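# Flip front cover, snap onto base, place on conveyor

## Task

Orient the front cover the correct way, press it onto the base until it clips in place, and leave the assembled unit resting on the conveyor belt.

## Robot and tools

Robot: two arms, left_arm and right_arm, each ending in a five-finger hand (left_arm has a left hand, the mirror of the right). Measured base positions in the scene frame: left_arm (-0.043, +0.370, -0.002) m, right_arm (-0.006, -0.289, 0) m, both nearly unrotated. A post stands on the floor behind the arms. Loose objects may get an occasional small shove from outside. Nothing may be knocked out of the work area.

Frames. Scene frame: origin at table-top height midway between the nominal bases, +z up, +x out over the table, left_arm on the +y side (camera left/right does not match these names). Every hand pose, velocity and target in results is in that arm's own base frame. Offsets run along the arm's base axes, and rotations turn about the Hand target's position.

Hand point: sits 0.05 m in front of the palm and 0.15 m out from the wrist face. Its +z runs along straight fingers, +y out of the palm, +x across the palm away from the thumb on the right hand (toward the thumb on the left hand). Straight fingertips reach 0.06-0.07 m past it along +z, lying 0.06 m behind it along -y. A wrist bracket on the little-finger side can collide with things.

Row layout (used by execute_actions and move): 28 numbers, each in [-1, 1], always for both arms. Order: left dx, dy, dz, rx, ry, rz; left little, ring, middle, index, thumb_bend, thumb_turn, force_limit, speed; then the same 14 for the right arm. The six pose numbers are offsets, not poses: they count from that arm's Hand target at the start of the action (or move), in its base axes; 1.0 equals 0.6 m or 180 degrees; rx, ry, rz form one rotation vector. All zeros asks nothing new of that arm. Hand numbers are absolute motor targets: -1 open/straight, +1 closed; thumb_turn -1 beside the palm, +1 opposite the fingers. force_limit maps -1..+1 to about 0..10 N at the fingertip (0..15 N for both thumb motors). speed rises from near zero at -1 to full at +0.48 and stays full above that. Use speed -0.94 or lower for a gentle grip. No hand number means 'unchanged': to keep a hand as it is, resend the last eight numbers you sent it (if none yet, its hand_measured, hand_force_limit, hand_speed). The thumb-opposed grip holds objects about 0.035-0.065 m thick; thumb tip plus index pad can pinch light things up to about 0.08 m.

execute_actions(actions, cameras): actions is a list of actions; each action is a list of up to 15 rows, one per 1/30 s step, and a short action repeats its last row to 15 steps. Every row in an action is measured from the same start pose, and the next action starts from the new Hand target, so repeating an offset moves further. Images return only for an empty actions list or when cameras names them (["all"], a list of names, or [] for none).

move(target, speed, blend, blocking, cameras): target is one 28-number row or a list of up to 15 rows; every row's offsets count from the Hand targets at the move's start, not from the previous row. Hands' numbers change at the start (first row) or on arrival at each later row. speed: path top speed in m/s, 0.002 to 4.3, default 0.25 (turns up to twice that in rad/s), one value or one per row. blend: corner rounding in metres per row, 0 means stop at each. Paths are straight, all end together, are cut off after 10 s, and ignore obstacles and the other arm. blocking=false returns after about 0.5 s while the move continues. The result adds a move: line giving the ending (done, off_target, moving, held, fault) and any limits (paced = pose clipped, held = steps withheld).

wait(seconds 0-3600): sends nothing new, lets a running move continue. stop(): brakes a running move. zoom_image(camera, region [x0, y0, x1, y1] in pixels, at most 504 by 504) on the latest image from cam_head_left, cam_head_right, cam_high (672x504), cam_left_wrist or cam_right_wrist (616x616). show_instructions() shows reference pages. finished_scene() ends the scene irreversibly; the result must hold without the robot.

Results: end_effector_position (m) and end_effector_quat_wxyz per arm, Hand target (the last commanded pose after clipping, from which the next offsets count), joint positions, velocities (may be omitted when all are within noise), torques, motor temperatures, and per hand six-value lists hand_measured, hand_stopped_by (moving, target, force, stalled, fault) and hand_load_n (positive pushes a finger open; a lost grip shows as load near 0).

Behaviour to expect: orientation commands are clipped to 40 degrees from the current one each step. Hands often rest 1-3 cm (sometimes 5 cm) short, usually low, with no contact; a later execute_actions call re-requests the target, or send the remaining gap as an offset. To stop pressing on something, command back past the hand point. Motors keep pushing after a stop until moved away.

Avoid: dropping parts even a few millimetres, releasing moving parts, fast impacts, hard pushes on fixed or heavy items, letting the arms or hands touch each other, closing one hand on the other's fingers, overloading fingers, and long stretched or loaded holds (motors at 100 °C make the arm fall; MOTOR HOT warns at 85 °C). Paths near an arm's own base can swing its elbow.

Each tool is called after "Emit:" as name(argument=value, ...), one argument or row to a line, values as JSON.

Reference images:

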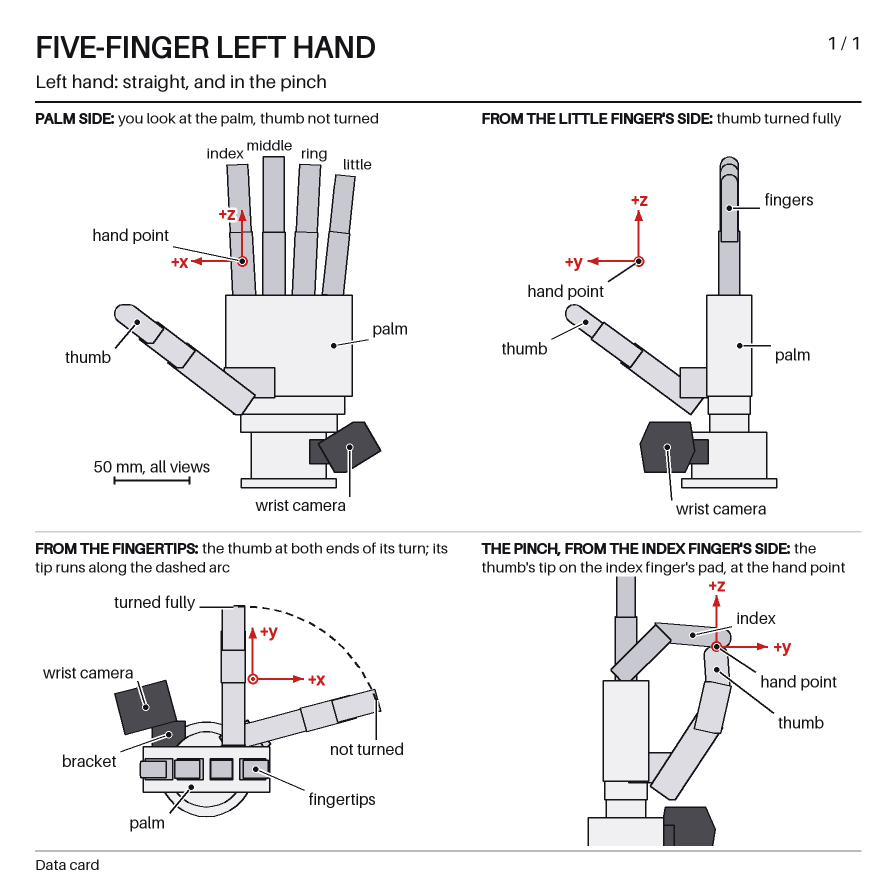

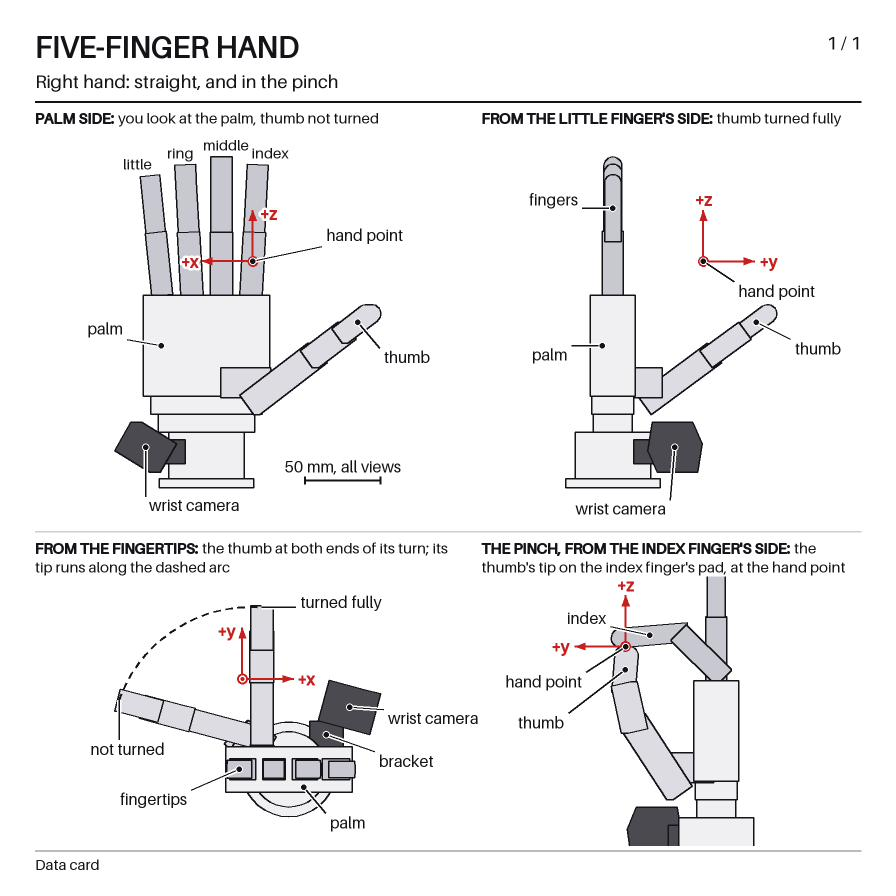

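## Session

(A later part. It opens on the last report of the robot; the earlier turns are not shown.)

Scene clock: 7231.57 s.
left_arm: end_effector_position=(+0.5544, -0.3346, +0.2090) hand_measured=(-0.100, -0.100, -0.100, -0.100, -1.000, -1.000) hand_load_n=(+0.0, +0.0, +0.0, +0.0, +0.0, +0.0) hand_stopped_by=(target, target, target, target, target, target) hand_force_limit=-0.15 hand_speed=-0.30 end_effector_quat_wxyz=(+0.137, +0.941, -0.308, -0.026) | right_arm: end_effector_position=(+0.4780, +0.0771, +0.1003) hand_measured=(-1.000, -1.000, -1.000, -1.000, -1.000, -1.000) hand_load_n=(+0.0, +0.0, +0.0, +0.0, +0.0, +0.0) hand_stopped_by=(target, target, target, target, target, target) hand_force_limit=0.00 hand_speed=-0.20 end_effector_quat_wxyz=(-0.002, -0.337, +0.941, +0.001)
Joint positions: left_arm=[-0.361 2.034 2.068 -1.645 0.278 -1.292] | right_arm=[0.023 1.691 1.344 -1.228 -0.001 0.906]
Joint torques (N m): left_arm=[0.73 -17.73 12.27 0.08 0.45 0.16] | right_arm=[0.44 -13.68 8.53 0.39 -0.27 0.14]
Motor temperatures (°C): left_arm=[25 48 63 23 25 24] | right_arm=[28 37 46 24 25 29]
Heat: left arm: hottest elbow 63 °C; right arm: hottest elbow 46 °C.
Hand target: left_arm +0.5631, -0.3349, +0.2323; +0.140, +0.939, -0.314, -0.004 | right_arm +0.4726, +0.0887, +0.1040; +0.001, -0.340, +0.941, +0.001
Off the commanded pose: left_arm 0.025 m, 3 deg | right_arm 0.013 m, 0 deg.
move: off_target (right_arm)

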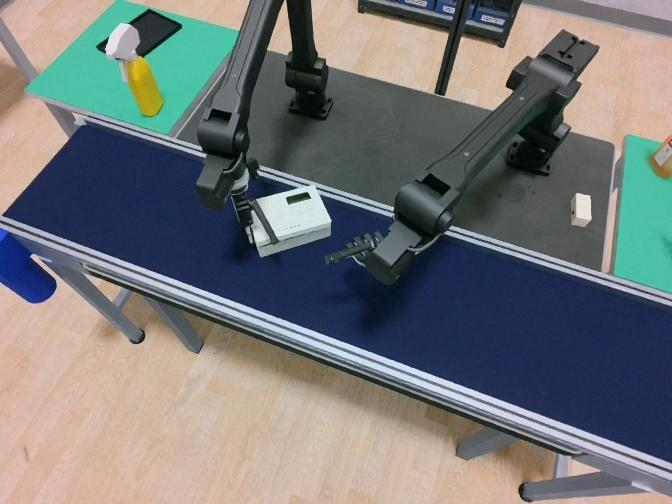

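Emit:
move(
  target=[
    [0,0,0,0,0,0,-0.1,-0.1,-0.1,-0.1,-1,-1,-0.15,-0.3,0.04,-0.048,0.0,0,0,0,-1,-1,-1,-1,-1,-1,0,-0.2],
    [0,0,0,0,0,0,-0.1,-0.1,-0.1,-0.1,-1,-1,-0.15,-0.3,-0.02,-0.25,0.17,0.0,0.0,0,-1,-1,-1,-1,-1,-1,0,-0.2],
    [0,0,0,0,0,0,-0.1,-0.1,-0.1,-0.1,-1,-1,-0.15,-0.3,-0.12,-0.46,0.165,0.042,0.036,-0.016,-1,-1,-1,-1,-1,-1,0,-0.2],
  ],
  speed=0.12,
  blend=0.01,
  cameras=["cam_high","cam_right_wrist","cam_head_right"],
)

Emit:
zoom_image(
  camera="cam_high",
  region=[235, 175, 345, 265],
)

Emit:
zoom_image(
  camera="cam_right_wrist",
  region=[300, 300, 430, 410],
)

Emit:
zoom_image(
  camera="cam_head_right",
  region=[335, 300, 435, 390],
)

Scene clock: 7282.37 s.
left_arm: end_effector_position=(+0.5544, -0.3346, +0.2090) hand_measured=(-0.100, -0.100, -0.100, -0.100, -1.000, -1.000) hand_load_n=(+0.0, +0.0, +0.0, +0.0, +0.0, +0.0) hand_stopped_by=(target, target, target, target, target, target) hand_force_limit=-0.15 hand_speed=-0.30 end_effector_quat_wxyz=(+0.137, +0.941, -0.308, -0.026) | right_arm: end_effector_position=(+0.3893, -0.1765, +0.1908) hand_measured=(-1.000, -1.000, -1.000, -1.000, -1.000, -1.000) hand_load_n=(+0.0, +0.0, +0.0, +0.5, +0.0, +0.0) hand_stopped_by=(target, target, target, target, target, target) hand_force_limit=0.00 hand_speed=-0.20 end_effector_quat_wxyz=(-0.042, -0.310, +0.945, +0.094)
Joint positions: left_arm=[-0.361 2.034 2.068 -1.645 0.278 -1.292] | right_arm=[-0.567 1.711 1.568 -1.628 -0.053 0.366]
Joint torques (N m): left_arm=[0.73 -17.79 12.27 0.08 0.45 0.16] | right_arm=[-1.73 -11.93 14.99 -0.38 -0.32 -0.07]
Motor temperatures (°C): left_arm=[25 48 64 23 25 24] | right_arm=[28 36 46 24 25 29]
Heat: left arm: hottest elbow 64 °C; right arm: hottest elbow 46 °C.
Hand target: left_arm +0.5631, -0.3349, +0.2323; +0.140, +0.939, -0.314, -0.004 | right_arm +0.4005, -0.1873, +0.2030; -0.030, -0.314, +0.945, +0.083
Off the commanded pose: left_arm 0.025 m, 3 deg | right_arm 0.020 m, 2 deg.
move: off_target (right_arm)
Images, in order (width x height): cam_head_right 672x504, cam_high 672x504, cam_right_wrist 616x616.

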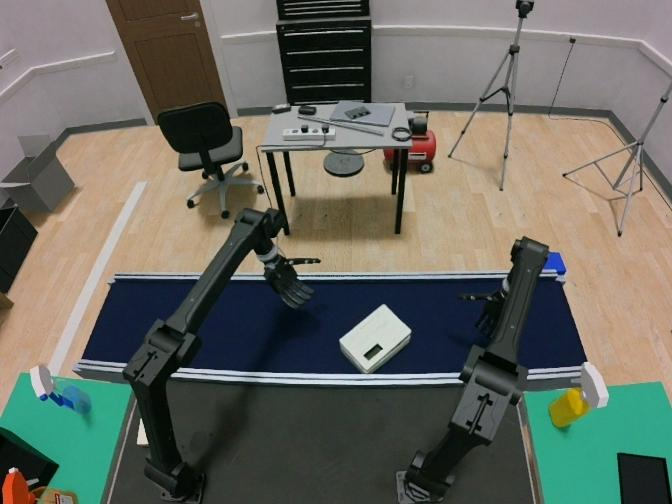

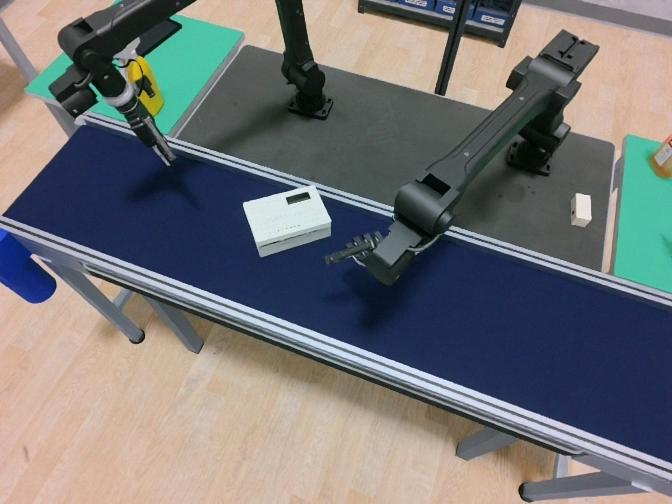

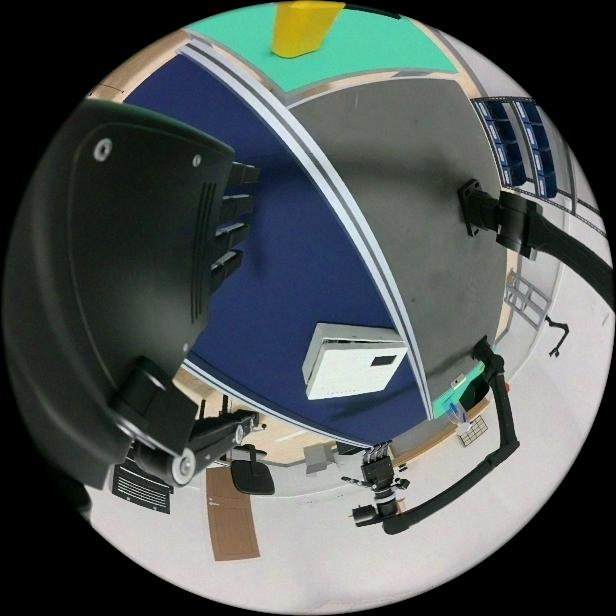

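Scaled by 4.582 from the camera's image (finer frame: 960x720).

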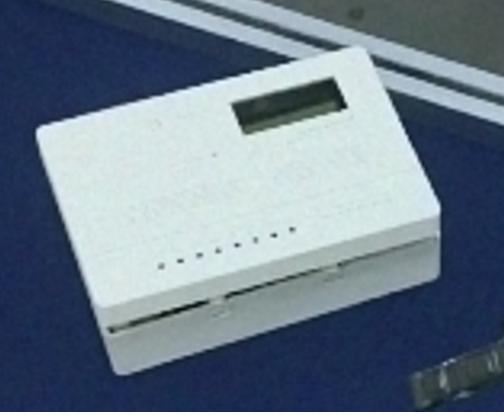

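Scaled by 3.877 from the camera's image (finer frame: 880x880).

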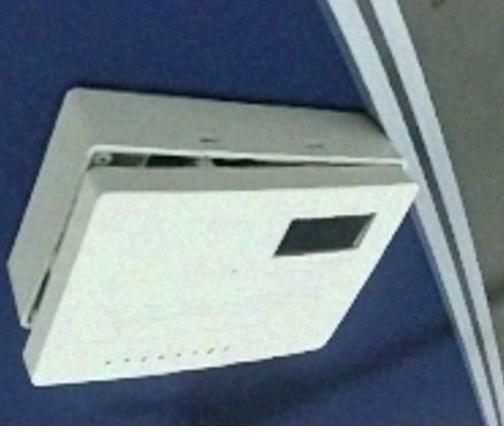

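Scaled by 5.040 from the camera's image (finer frame: 960x720).

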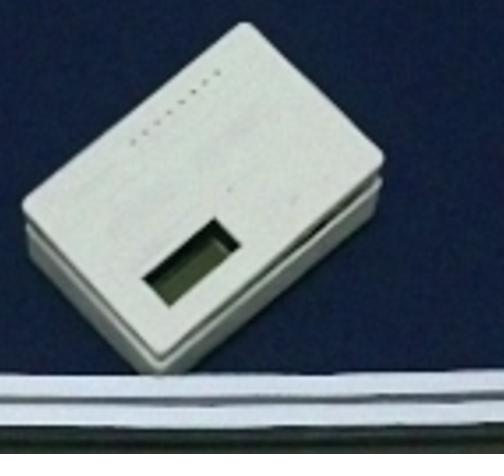

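Emit:
move(
  target=[
    [-0.1,-0.03,0.03,0.084,-0.027,0,-1,-1,-1,-1,-1,-1,-0.15,0,0,0,0,0,0,0,-1,-1,-1,-1,-1,-1,0,-0.2],
  ],
  speed=0.15,
  cameras=[],
)

Emit:
move(
  target=[
    [-0.315,-0.041,-0.03,0,0,-0.5555,-1,-1,-1,-1,-1,-1,-0.15,0,0,0,0,0,0,0,-1,-1,-1,-1,-1,-1,0,-0.2],
  ],
  speed=0.15,
  cameras=["cam_high","cam_head_left","cam_left_wrist"],
)

Scene clock: 7400.70 s.
left_arm: end_effector_position=(+0.5099, -0.3539, +0.2454) hand_measured=(-1.000, -1.000, -1.000, -1.000, -1.000, -1.000) hand_load_n=(+0.0, +0.0, +0.0, +0.0, -0.5, +0.0) hand_stopped_by=(target, target, target, target, target, target) hand_force_limit=-0.15 hand_speed=0.00 end_effector_quat_wxyz=(+0.005, +0.948, -0.319, +0.002) | right_arm: end_effector_position=(+0.3893, -0.1765, +0.1908) hand_measured=(-1.000, -1.000, -1.000, -1.000, -1.000, -1.000) hand_load_n=(+0.0, +0.0, +0.0, +0.0, +0.0, +0.0) hand_stopped_by=(target, target, target, target, target, target) hand_force_limit=0.00 hand_speed=-0.20 end_effector_quat_wxyz=(-0.042, -0.310, +0.945, +0.094)
Joint positions: left_arm=[-0.499 1.92 2.051 -1.695 0.01 -1.422] | right_arm=[-0.567 1.711 1.568 -1.628 -0.053 0.365]
Joint torques (N m): left_arm=[-0.15 -17.03 7.84 0.18 -0.01 -0.07] | right_arm=[-1.79 -11.81 15.01 -0.39 -0.31 -0.12]
Motor temperatures (°C): left_arm=[25 48 65 23 25 24] | right_arm=[28 35 56 24 25 29]
Heat: left arm: hottest elbow 65 °C; right arm: hottest elbow 56 °C.
Hand target: left_arm +0.5031, -0.3529, +0.2502; +0.002, +0.949, -0.316, -0.005 | right_arm +0.4005, -0.1873, +0.2030; -0.030, -0.314, +0.945, +0.083
Off the commanded pose: left_arm 0.008 m, 1 deg | right_arm 0.020 m, 2 deg.
joint sent to its limit (left arm) — joint 4 (wrist pitch), lower limit. The joint targets still meet the commanded pose.
move: done

Scene clock: 7407.30 s.
left_arm: end_effector_position=(+0.3166, -0.3770, +0.2282) hand_measured=(-1.000, -1.000, -1.000, -1.000, -1.000, -1.000) hand_load_n=(+0.0, +0.0, +0.0, +0.0, +0.0, +0.0) hand_stopped_by=(target, target, target, target, target, target) hand_force_limit=-0.15 hand_speed=0.00 end_effector_quat_wxyz=(-0.002, -0.376, +0.927, +0.014) | right_arm: end_effector_position=(+0.3893, -0.1765, +0.1908) hand_measured=(-1.000, -1.000, -1.000, -1.000, -1.000, -1.000) hand_load_n=(+0.0, +0.0, +0.0, +0.0, +0.0, +0.0) hand_stopped_by=(target, target, target, target, target, target) hand_force_limit=0.00 hand_speed=-0.20 end_effector_quat_wxyz=(-0.042, -0.310, +0.945, +0.094)
Joint positions: left_arm=[-0.81 1.808 1.839 -1.63 -0.006 -0.01] | right_arm=[-0.567 1.711 1.568 -1.628 -0.053 0.365]
Joint torques (N m): left_arm=[-0.56 -15.68 7.82 1.01 -0.01 0.11] | right_arm=[-1.79 -11.93 15.01 -0.36 -0.32 -0.11]
Motor temperatures (°C): left_arm=[25 48 63 23 25 24] | right_arm=[28 35 57 24 25 29]
Heat: left arm: hottest elbow 63 °C; right arm: hottest elbow 57 °C.
Hand target: left_arm +0.3141, -0.3775, +0.2322; +0.003, -0.368, +0.930, +0.005 | right_arm +0.4005, -0.1873, +0.2030; -0.030, -0.314, +0.945, +0.083
Off the commanded pose: left_arm 0.005 m, 2 deg | right_arm 0.020 m, 2 deg.
move: done
Images, in order (width x height): cam_head_left 672x504, cam_high 672x504, cam_left_wrist 616x616.

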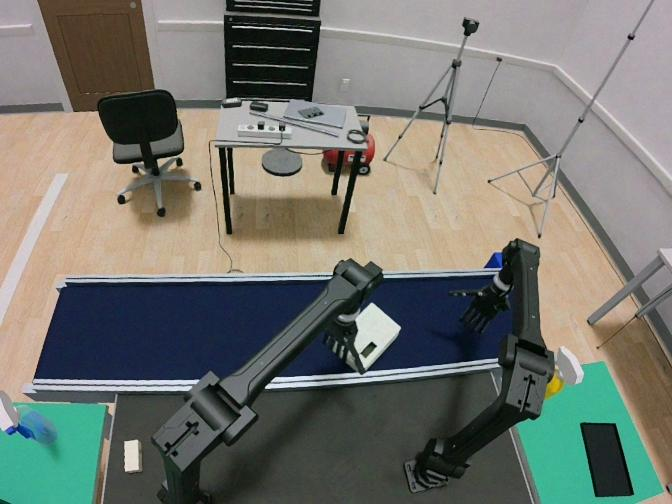

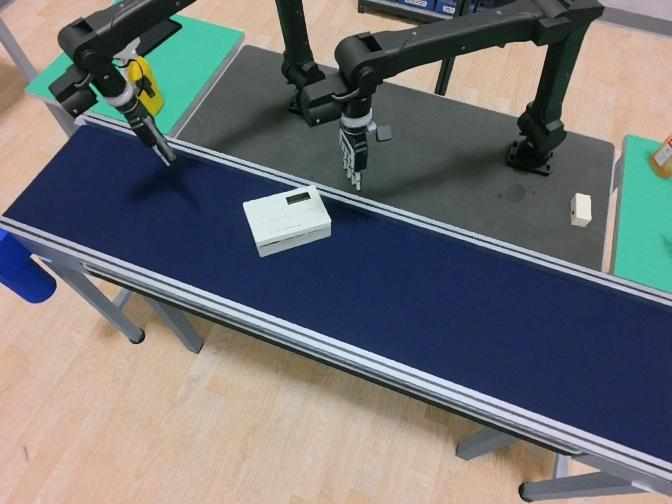

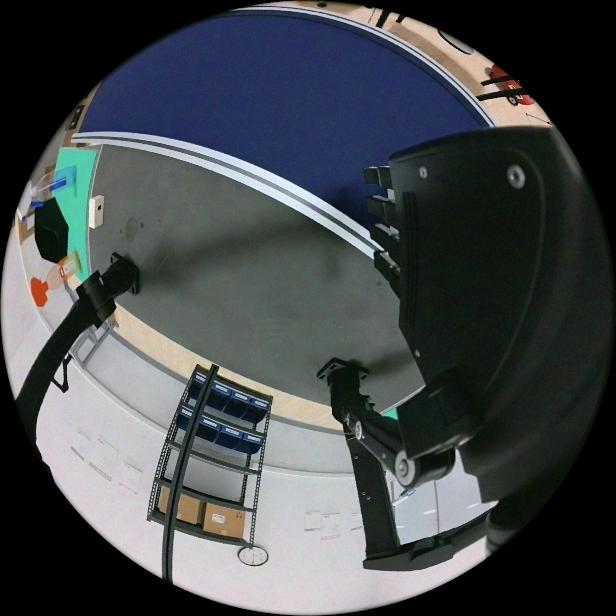

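Emit:
move(
  target=[
    [-0.02,-0.022,0,0,0,0,-1,-1,-1,-1,-1,-1,-0.15,0,0.188,0.4245,0,-0.042,-0.036,0.016,-1,-1,-1,-1,-1,-1,0,-0.2],
    [-0.02,-0.022,-0.17,0,0,0,-1,-1,-1,-1,-1,-1,-0.15,0,0.188,0.4245,-0.122,-0.042,-0.036,0.016,-1,-1,-1,-1,-1,-1,0,-0.2],
  ],
  speed=0.12,
  blend=0.01,
  cameras=["cam_high","cam_right_wrist","cam_head_right"],
)

Emit:
zoom_image(
  camera="cam_high",
  region=[225, 145, 375, 265],
)

Emit:
zoom_image(
  camera="cam_head_right",
  region=[310, 280, 450, 400],
)

Scene clock: 7439.90 s.
left_arm: end_effector_position=(+0.3054, -0.3868, +0.1413) hand_measured=(-1.000, -1.000, -1.000, -1.000, -1.000, -1.000) hand_load_n=(+0.0, +0.0, +0.0, +0.0, +0.0, +0.0) hand_stopped_by=(target, target, target, target, target, target) hand_force_limit=-0.15 hand_speed=0.00 end_effector_quat_wxyz=(+0.004, -0.367, +0.930, -0.001) | right_arm: end_effector_position=(+0.5129, +0.0632, +0.1361) hand_measured=(-1.000, -1.000, -1.000, -1.000, -1.000, -1.000) hand_load_n=(+0.0, +0.0, +0.0, +0.0, -0.5, +0.0) hand_stopped_by=(target, target, target, target, target, target) hand_force_limit=0.00 hand_speed=-0.20 end_effector_quat_wxyz=(+0.003, -0.342, +0.940, +0.002)
Joint positions: left_arm=[-0.839 1.804 1.611 -1.373 -0.006 -0.021] | right_arm=[-0.007 1.747 1.515 -1.335 -0.007 0.866]
Joint torques (N m): left_arm=[-0.62 -13.22 7.76 1.11 0 -0.08] | right_arm=[-0.5 -12.98 9.43 0.65 -0.01 0.13]
Motor temperatures (°C): left_arm=[25 46 59 24 25 24] | right_arm=[28 35 57 24 25 29]
Heat: left arm: hottest elbow 59 °C; right arm: hottest elbow 57 °C.
Hand target: left_arm +0.3021, -0.3907, +0.1301; +0.003, -0.368, +0.930, +0.005 | right_arm +0.5133, +0.0673, +0.1299; +0.001, -0.339, +0.941, +0.001
Off the commanded pose: left_arm 0.012 m, 1 deg | right_arm 0.008 m, 0 deg.
move: off_target (left_arm)
Images, in order (width x height): cam_head_right 672x504, cam_high 672x504, cam_right_wrist 616x616.

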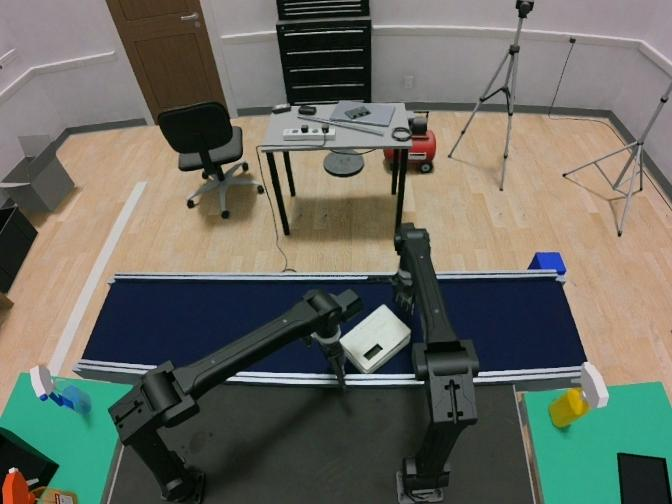

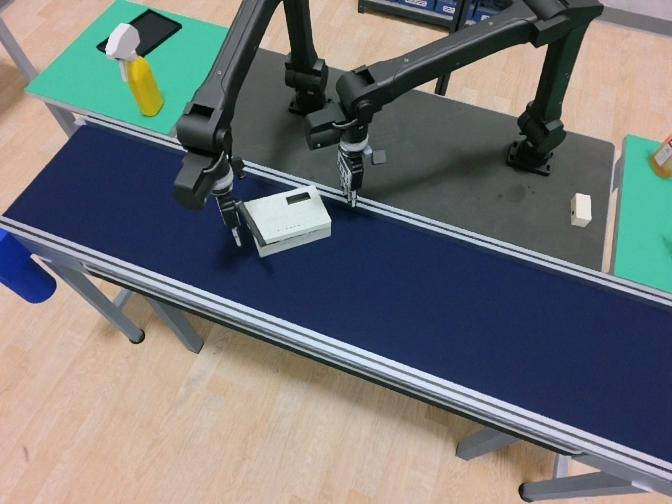

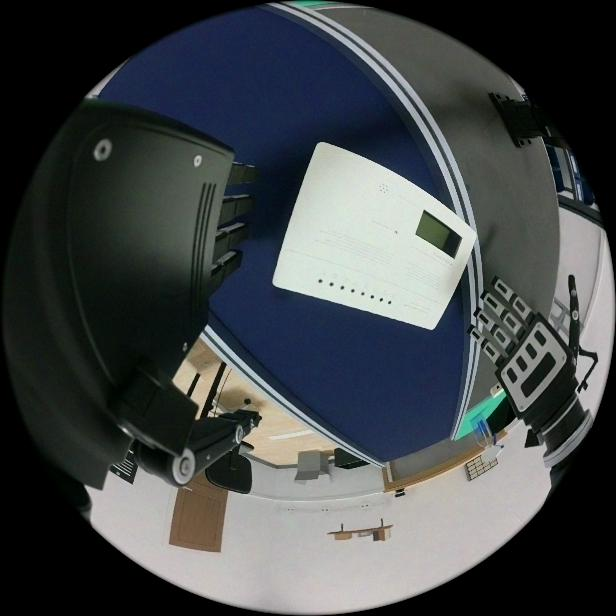

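Scaled by 3.360 from the camera's image (finer frame: 960x720).

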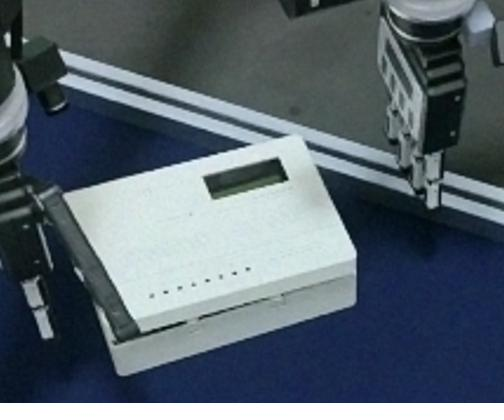

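Scaled by 3.600 from the camera's image (finer frame: 960x720).

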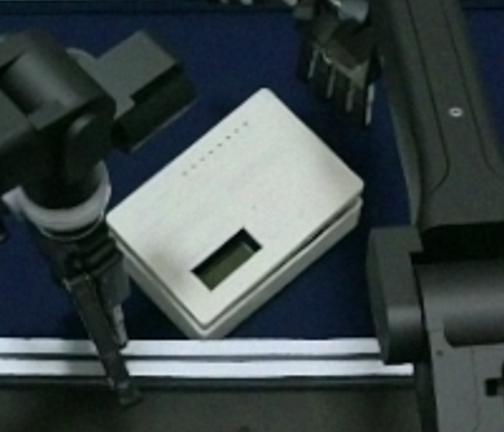

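Emit:
move(
  target=[
    [0.045,-0.049,-0.02,0,0,0,-1,-1,-1,-1,-1,-1,-0.15,0,-0.02,0.025,-0.01,0,0,0,-1,-1,-1,-1,-1,-1,0,-0.2],
  ],
  speed=0.05,
  cameras=["cam_high","cam_right_wrist"],
)

Emit:
zoom_image(
  camera="cam_high",
  region=[225, 145, 375, 265],
)

Scene clock: 7464.93 s.
left_arm: end_effector_position=(+0.3223, -0.4057, +0.1142) hand_measured=(-1.000, -1.000, -1.000, -1.000, -1.000, -1.000) hand_load_n=(+0.0, +0.0, +0.0, +0.0, +0.0, +0.0) hand_stopped_by=(target, target, target, target, target, target) hand_force_limit=-0.15 hand_speed=0.00 end_effector_quat_wxyz=(-0.002, -0.367, +0.930, +0.013) | right_arm: end_effector_position=(+0.5024, +0.0754, +0.1186) hand_measured=(-1.000, -1.000, -1.000, -1.000, -1.000, -1.000) hand_load_n=(+0.0, +0.0, +0.0, +0.0, +0.0, +0.0) hand_stopped_by=(target, target, target, target, target, target) hand_force_limit=0.00 hand_speed=-0.20 end_effector_quat_wxyz=(-0.007, -0.340, +0.941, +0.006)
Joint positions: left_arm=[-0.839 1.908 1.685 -1.373 -0.006 -0.021] | right_arm=[0.017 1.747 1.467 -1.309 -0.007 0.894]
Joint torques (N m): left_arm=[-0.5 -13.98 11.95 0.28 0.01 -0.06] | right_arm=[-0.09 -14.62 9.06 0.72 -0.04 0.13]
Motor temperatures (°C): left_arm=[25 44 56 24 25 24] | right_arm=[28 36 55 24 25 29]
Heat: left arm: hottest elbow 56 °C; right arm: hottest elbow 55 °C.
Hand target: left_arm +0.3291, -0.4201, +0.1182; +0.003, -0.368, +0.930, +0.005 | right_arm +0.5013, +0.0823, +0.1238; +0.001, -0.339, +0.941, +0.001
Off the commanded pose: left_arm 0.016 m, 1 deg | right_arm 0.009 m, 1 deg.
move: off_target (left_arm)

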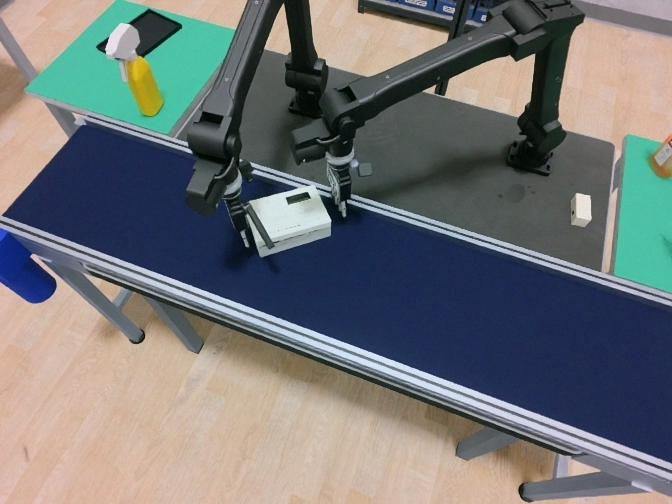

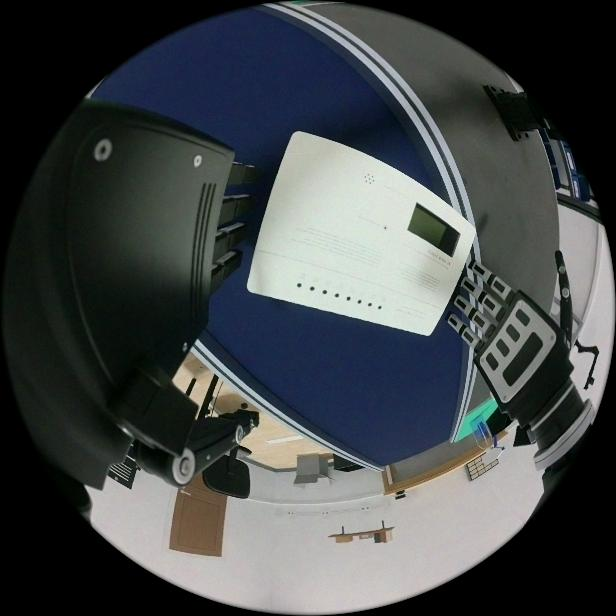

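Scaled by 3.360 from the camera's image (finer frame: 960x720).

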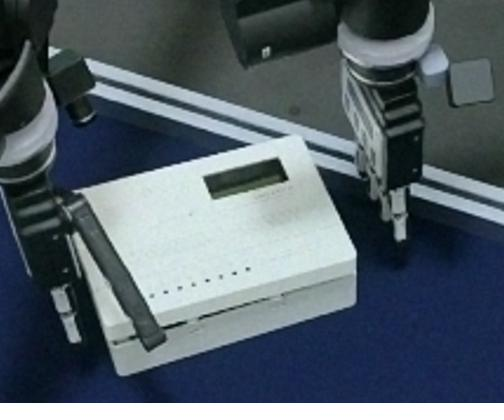

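Emit:
move(
  target=[
    [0,0,0.045,0,0,0,-1,-1,-1,-1,-1,-1,-0.15,0,0,0,0.028,0,0,0,-1,-1,-1,-1,-1,-1,0,-0.2],
  ],
  speed=0.05,
  cameras=[],
)

Scene clock: 7477.37 s.
left_arm: end_effector_position=(+0.3238, -0.4073, +0.1347) hand_measured=(-1.000, -1.000, -1.000, -1.000, -1.000, -1.000) hand_load_n=(+0.0, +0.0, +0.0, +0.0, -0.5, +0.0) hand_stopped_by=(target, target, target, target, target, target) hand_force_limit=-0.15 hand_speed=0.00 end_effector_quat_wxyz=(-0.003, -0.367, +0.930, +0.016) | right_arm: end_effector_position=(+0.4965, +0.0753, +0.1252) hand_measured=(-1.000, -1.000, -1.000, -1.000, -1.000, -1.000) hand_load_n=(+0.0, +0.0, +0.0, +0.0, +0.0, +0.0) hand_stopped_by=(target, target, target, target, target, target) hand_force_limit=0.00 hand_speed=-0.20 end_effector_quat_wxyz=(-0.012, -0.339, +0.941, +0.008)
Joint positions: left_arm=[-0.839 1.908 1.738 -1.434 -0.006 -0.021] | right_arm=[0.017 1.734 1.467 -1.332 -0.007 0.895]
Joint torques (N m): left_arm=[-0.5 -14.92 12.05 0.17 0.01 -0.05] | right_arm=[-0.15 -14.45 11.77 0.02 -0.04 0.13]
Motor temperatures (°C): left_arm=[25 43 56 24 25 24] | right_arm=[28 37 53 24 25 29]
Heat: left arm: hottest elbow 56 °C; right arm: hottest elbow 53 °C.
Hand target: left_arm +0.3291, -0.4201, +0.1453; +0.003, -0.368, +0.930, +0.005 | right_arm +0.5013, +0.0823, +0.1405; +0.001, -0.339, +0.941, +0.001
Off the commanded pose: left_arm 0.017 m, 1 deg | right_arm 0.018 m, 2 deg.
move: off_target (left_arm, right_arm)

Emit:
execute_actions(
  actions=[],
)

Scene clock: 7538.83 s.
left_arm: end_effector_position=(+0.3238, -0.4073, +0.1347) hand_measured=(-1.000, -1.000, -1.000, -1.000, -1.000, -1.000) hand_load_n=(+0.0, +0.0, +0.0, +0.0, +0.0, +0.0) hand_stopped_by=(target, target, target, target, target, target) hand_force_limit=-0.15 hand_speed=0.00 end_effector_quat_wxyz=(-0.003, -0.367, +0.930, +0.016) | right_arm: end_effector_position=(+0.4965, +0.0753, +0.1252) hand_measured=(-1.000, -1.000, -1.000, -1.000, -1.000, -1.000) hand_load_n=(+0.0, +0.0, +0.0, -0.5, -0.5, +0.0) hand_stopped_by=(target, target, target, target, target, target) hand_force_limit=0.00 hand_speed=-0.20 end_effector_quat_wxyz=(-0.012, -0.339, +0.941, +0.008)
Joint positions: left_arm=[-0.839 1.908 1.738 -1.434 -0.006 -0.021] | right_arm=[0.017 1.734 1.467 -1.332 -0.007 0.895]
Joint velocities: within noise
Joint torques (N m): left_arm=[-0.5 -14.92 12.05 0.08 0.01 -0.05] | right_arm=[-0.21 -14.39 11.79 -0.03 -0.04 0.13]
Motor temperatures (°C): left_arm=[25 43 66 23 24 24] | right_arm=[28 36 53 24 25 29]
Heat: left arm: hottest elbow 66 °C; right arm: hottest elbow 53 °C.
Hand target: left_arm +0.3291, -0.4201, +0.1453; +0.003, -0.368, +0.930, +0.005 | right_arm +0.5013, +0.0823, +0.1405; +0.001, -0.339, +0.941, +0.001
Off the commanded pose: left_arm 0.017 m, 1 deg | right_arm 0.018 m, 2 deg.

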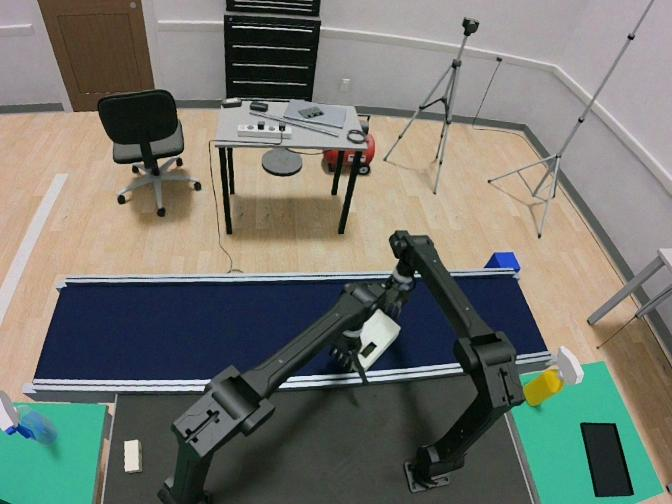

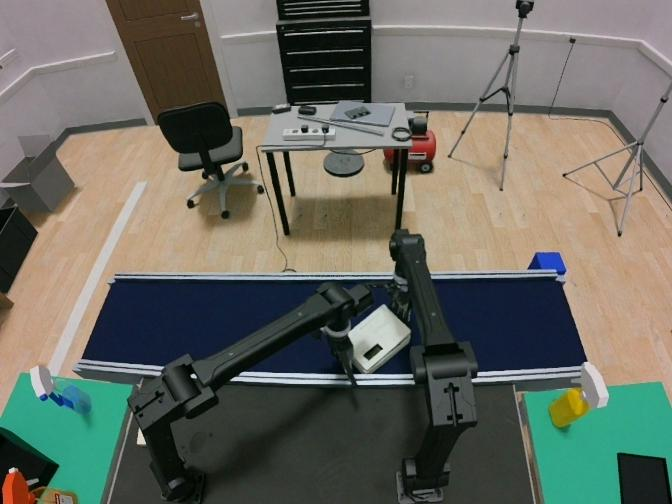

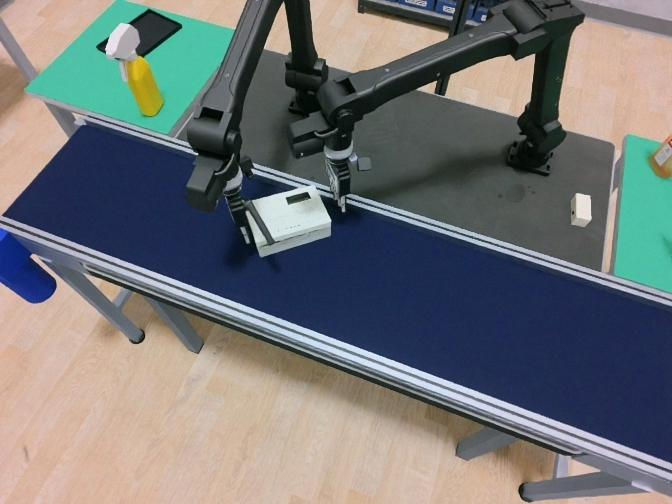

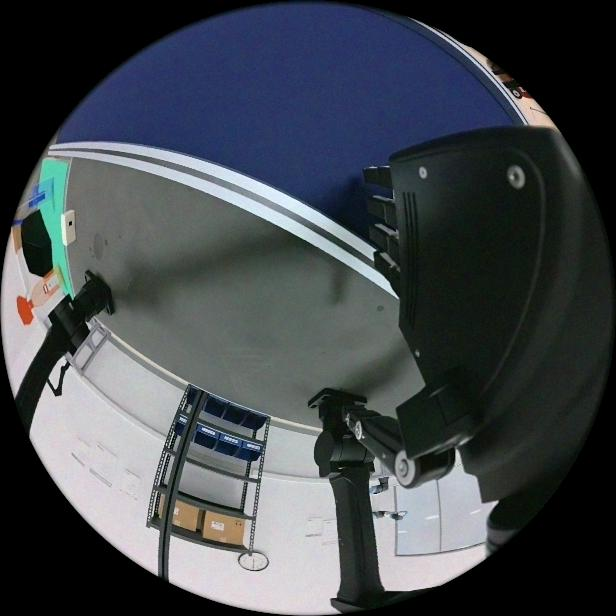

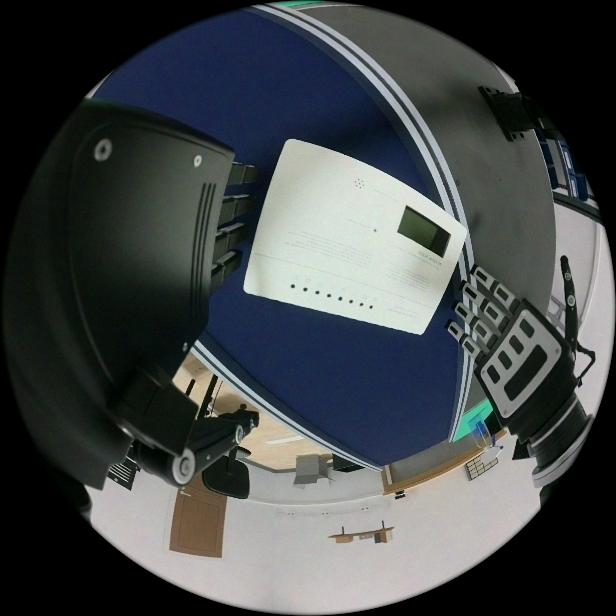

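Emit:
zoom_image(
  camera="cam_high",
  region=[220, 160, 370, 270],
)

Emit:
zoom_image(
  camera="cam_right_wrist",
  region=[180, 110, 500, 370],
)

Emit:
zoom_image(
  camera="cam_head_left",
  region=[310, 280, 440, 390],
)

Emit:
zoom_image(
  camera="cam_head_right",
  region=[310, 280, 440, 390],
)

Scaled by 3.360 from the camera's image (finer frame: 960x720).

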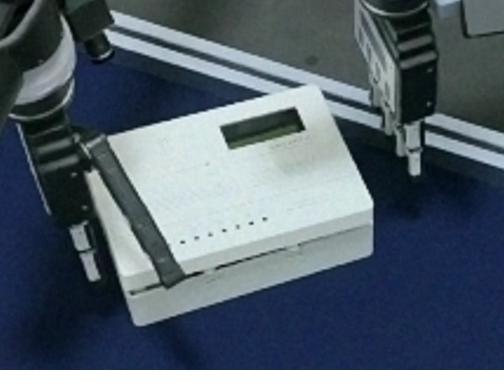

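Scaled by 1.575 from the camera's image (finer frame: 880x880).

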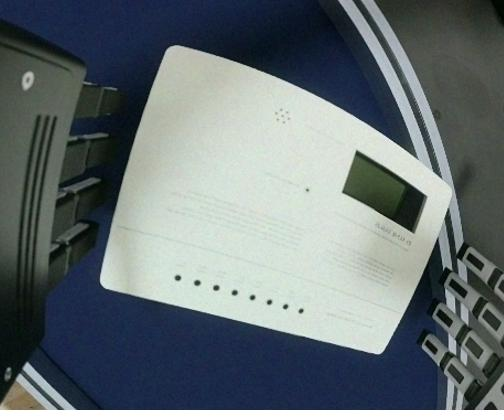

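Scaled by 3.877 from the camera's image (finer frame: 960x720).

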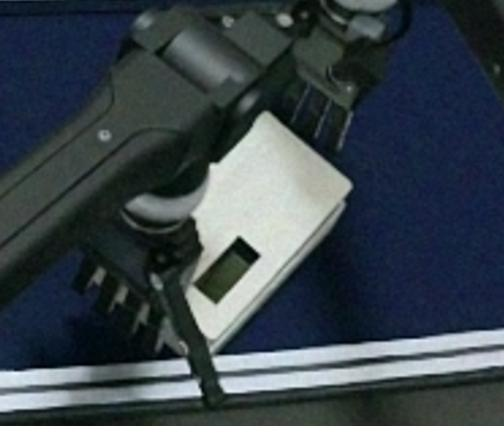

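Scaled by 3.877 from the camera's image (finer frame: 960x720).

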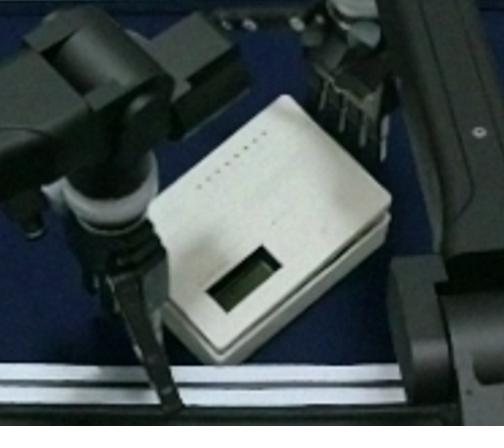

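Emit:
move(
  target=[0,0,0,0,0,0,-1,-1,-1,-1,-1,-1,-0.15,0,-0.0136,0.0164,-0.006,0,0,0,-1,-1,-1,-1,-1,-1,0,-0.2],
  speed=0.04,
  cameras=["cam_right_wrist","cam_high"],
)

Scene clock: 7604.50 s.
left_arm: end_effector_position=(+0.3238, -0.4073, +0.1347) hand_measured=(-1.000, -1.000, -1.000, -1.000, -1.000, -1.000) hand_load_n=(+0.0, +0.0, +0.0, +0.0, -0.5, +0.0) hand_stopped_by=(target, target, target, target, target, target) hand_force_limit=-0.15 hand_speed=0.00 end_effector_quat_wxyz=(-0.003, -0.367, +0.930, +0.016) | right_arm: end_effector_position=(+0.4960, +0.0864, +0.1341) hand_measured=(-1.000, -1.000, -1.000, -1.000, -1.000, -1.000) hand_load_n=(+0.0, +0.0, +0.0, +0.0, +0.0, +0.0) hand_stopped_by=(target, target, target, target, target, target) hand_force_limit=0.00 hand_speed=-0.20 end_effector_quat_wxyz=(-0.003, -0.341, +0.940, +0.004)
Joint positions: left_arm=[-0.839 1.908 1.738 -1.434 -0.006 -0.021] | right_arm=[0.038 1.715 1.467 -1.332 -0.007 0.914]
Joint torques (N m): left_arm=[-0.5 -14.92 12.05 0.06 0.01 -0.06] | right_arm=[-0.21 -14.15 8.96 0.57 -0.02 0.1]
Motor temperatures (°C): left_arm=[25 43 68 23 24 24] | right_arm=[28 37 53 24 25 29]
Heat: left arm: hottest elbow 68 °C; right arm: hottest elbow 53 °C.
Hand target: left_arm +0.3291, -0.4201, +0.1453; +0.003, -0.368, +0.930, +0.005 | right_arm +0.4931, +0.0922, +0.1369; +0.001, -0.339, +0.941, +0.002
Off the commanded pose: left_arm 0.018 m, 1 deg | right_arm 0.007 m, 1 deg.
move: done
Images, in order (width x height): cam_high 672x504, cam_right_wrist 616x616.

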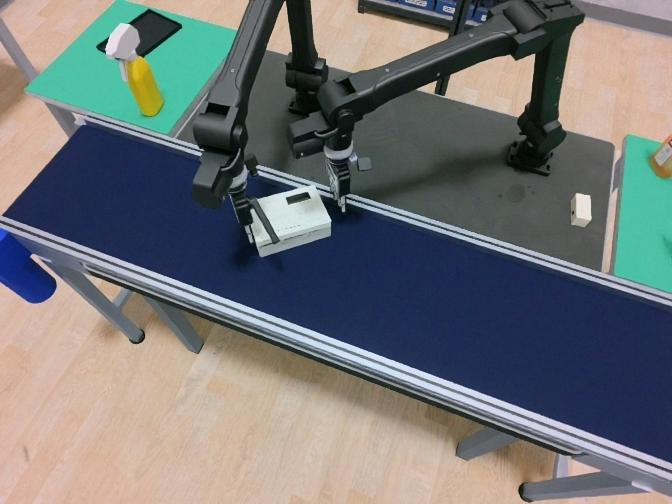

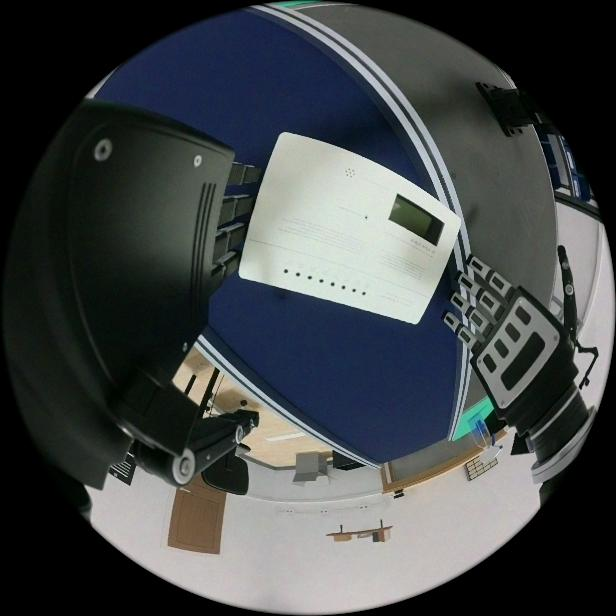

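Emit:
move(
  target=[0.0145,-0.032,-0.015,0,0,0,-1,-1,-1,-1,-1,-1,-0.15,0,-0.0035,0.0045,-0.014,0,0,0,-1,-1,-1,-1,-1,-1,0,-0.2],
  speed=0.04,
  cameras=["cam_right_wrist","cam_high"],
)

Scene clock: 7639.20 s.
left_arm: end_effector_position=(+0.3336, -0.4261, +0.1308) hand_measured=(-1.000, -1.000, -1.000, -1.000, -1.000, -1.000) hand_load_n=(+0.0, +0.0, +0.0, +0.0, +0.0, +0.0) hand_stopped_by=(target, target, target, target, target, target) hand_force_limit=-0.15 hand_speed=0.00 end_effector_quat_wxyz=(-0.001, -0.367, +0.930, +0.012) | right_arm: end_effector_position=(+0.4938, +0.0865, +0.1261) hand_measured=(-1.000, -1.000, -1.000, -1.000, -1.000, -1.000) hand_load_n=(+0.0, -0.5, +0.0, +0.0, +0.0, +0.0) hand_stopped_by=(target, target, target, target, target, target) hand_force_limit=0.00 hand_speed=-0.20 end_effector_quat_wxyz=(-0.004, -0.338, +0.941, +0.004)
Joint positions: left_arm=[-0.848 1.958 1.807 -1.442 -0.006 -0.029] | right_arm=[0.039 1.715 1.445 -1.311 -0.005 0.92]
Joint torques (N m): left_arm=[-1.08 -14.92 12.1 0.09 0.01 -0.07] | right_arm=[0.03 -13.98 8.95 0.64 -0.07 0.13]
Motor temperatures (°C): left_arm=[25 43 68 23 24 24] | right_arm=[28 37 50 24 25 29]
Heat: left arm: hottest elbow 68 °C; right arm: hottest elbow 50 °C.
Hand target: left_arm +0.3379, -0.4392, +0.1362; +0.003, -0.368, +0.930, +0.005 | right_arm +0.4911, +0.0948, +0.1286; +0.001, -0.339, +0.941, +0.001
Off the commanded pose: left_arm 0.015 m, 1 deg | right_arm 0.009 m, 1 deg.
move: off_target (left_arm)
Images, in order (width x height): cam_high 672x504, cam_right_wrist 616x616.

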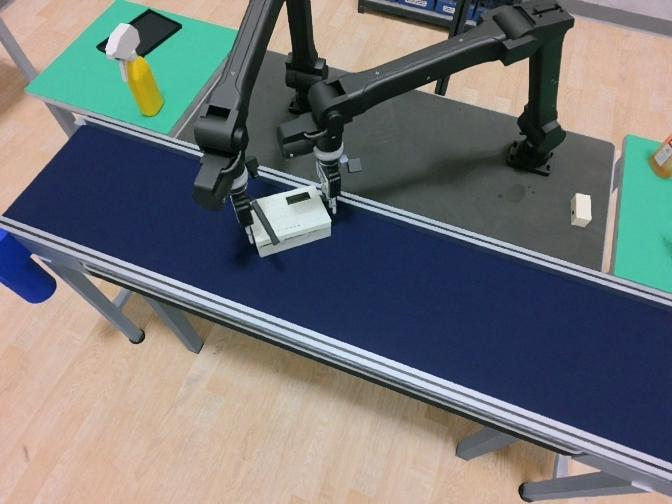

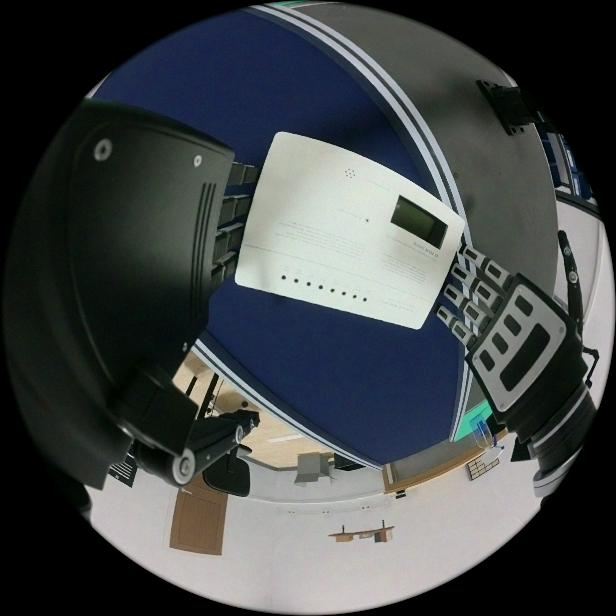

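Emit:
zoom_image(
  camera="cam_high",
  region=[220, 160, 370, 270],
)

Emit:
zoom_image(
  camera="cam_right_wrist",
  region=[180, 110, 560, 370],
)

Scaled by 3.360 from the camera's image (finer frame: 960x720).

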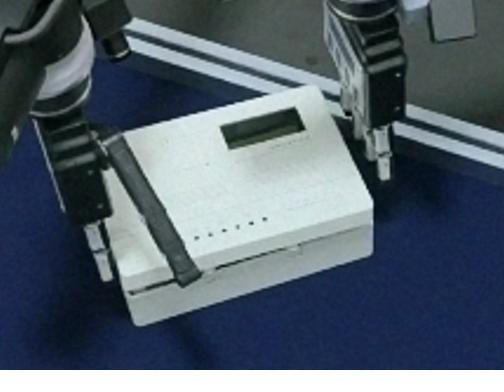

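Scaled by 1.326 from the camera's image (finer frame: 880x880).

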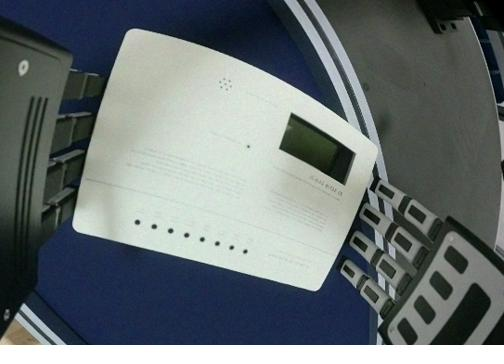

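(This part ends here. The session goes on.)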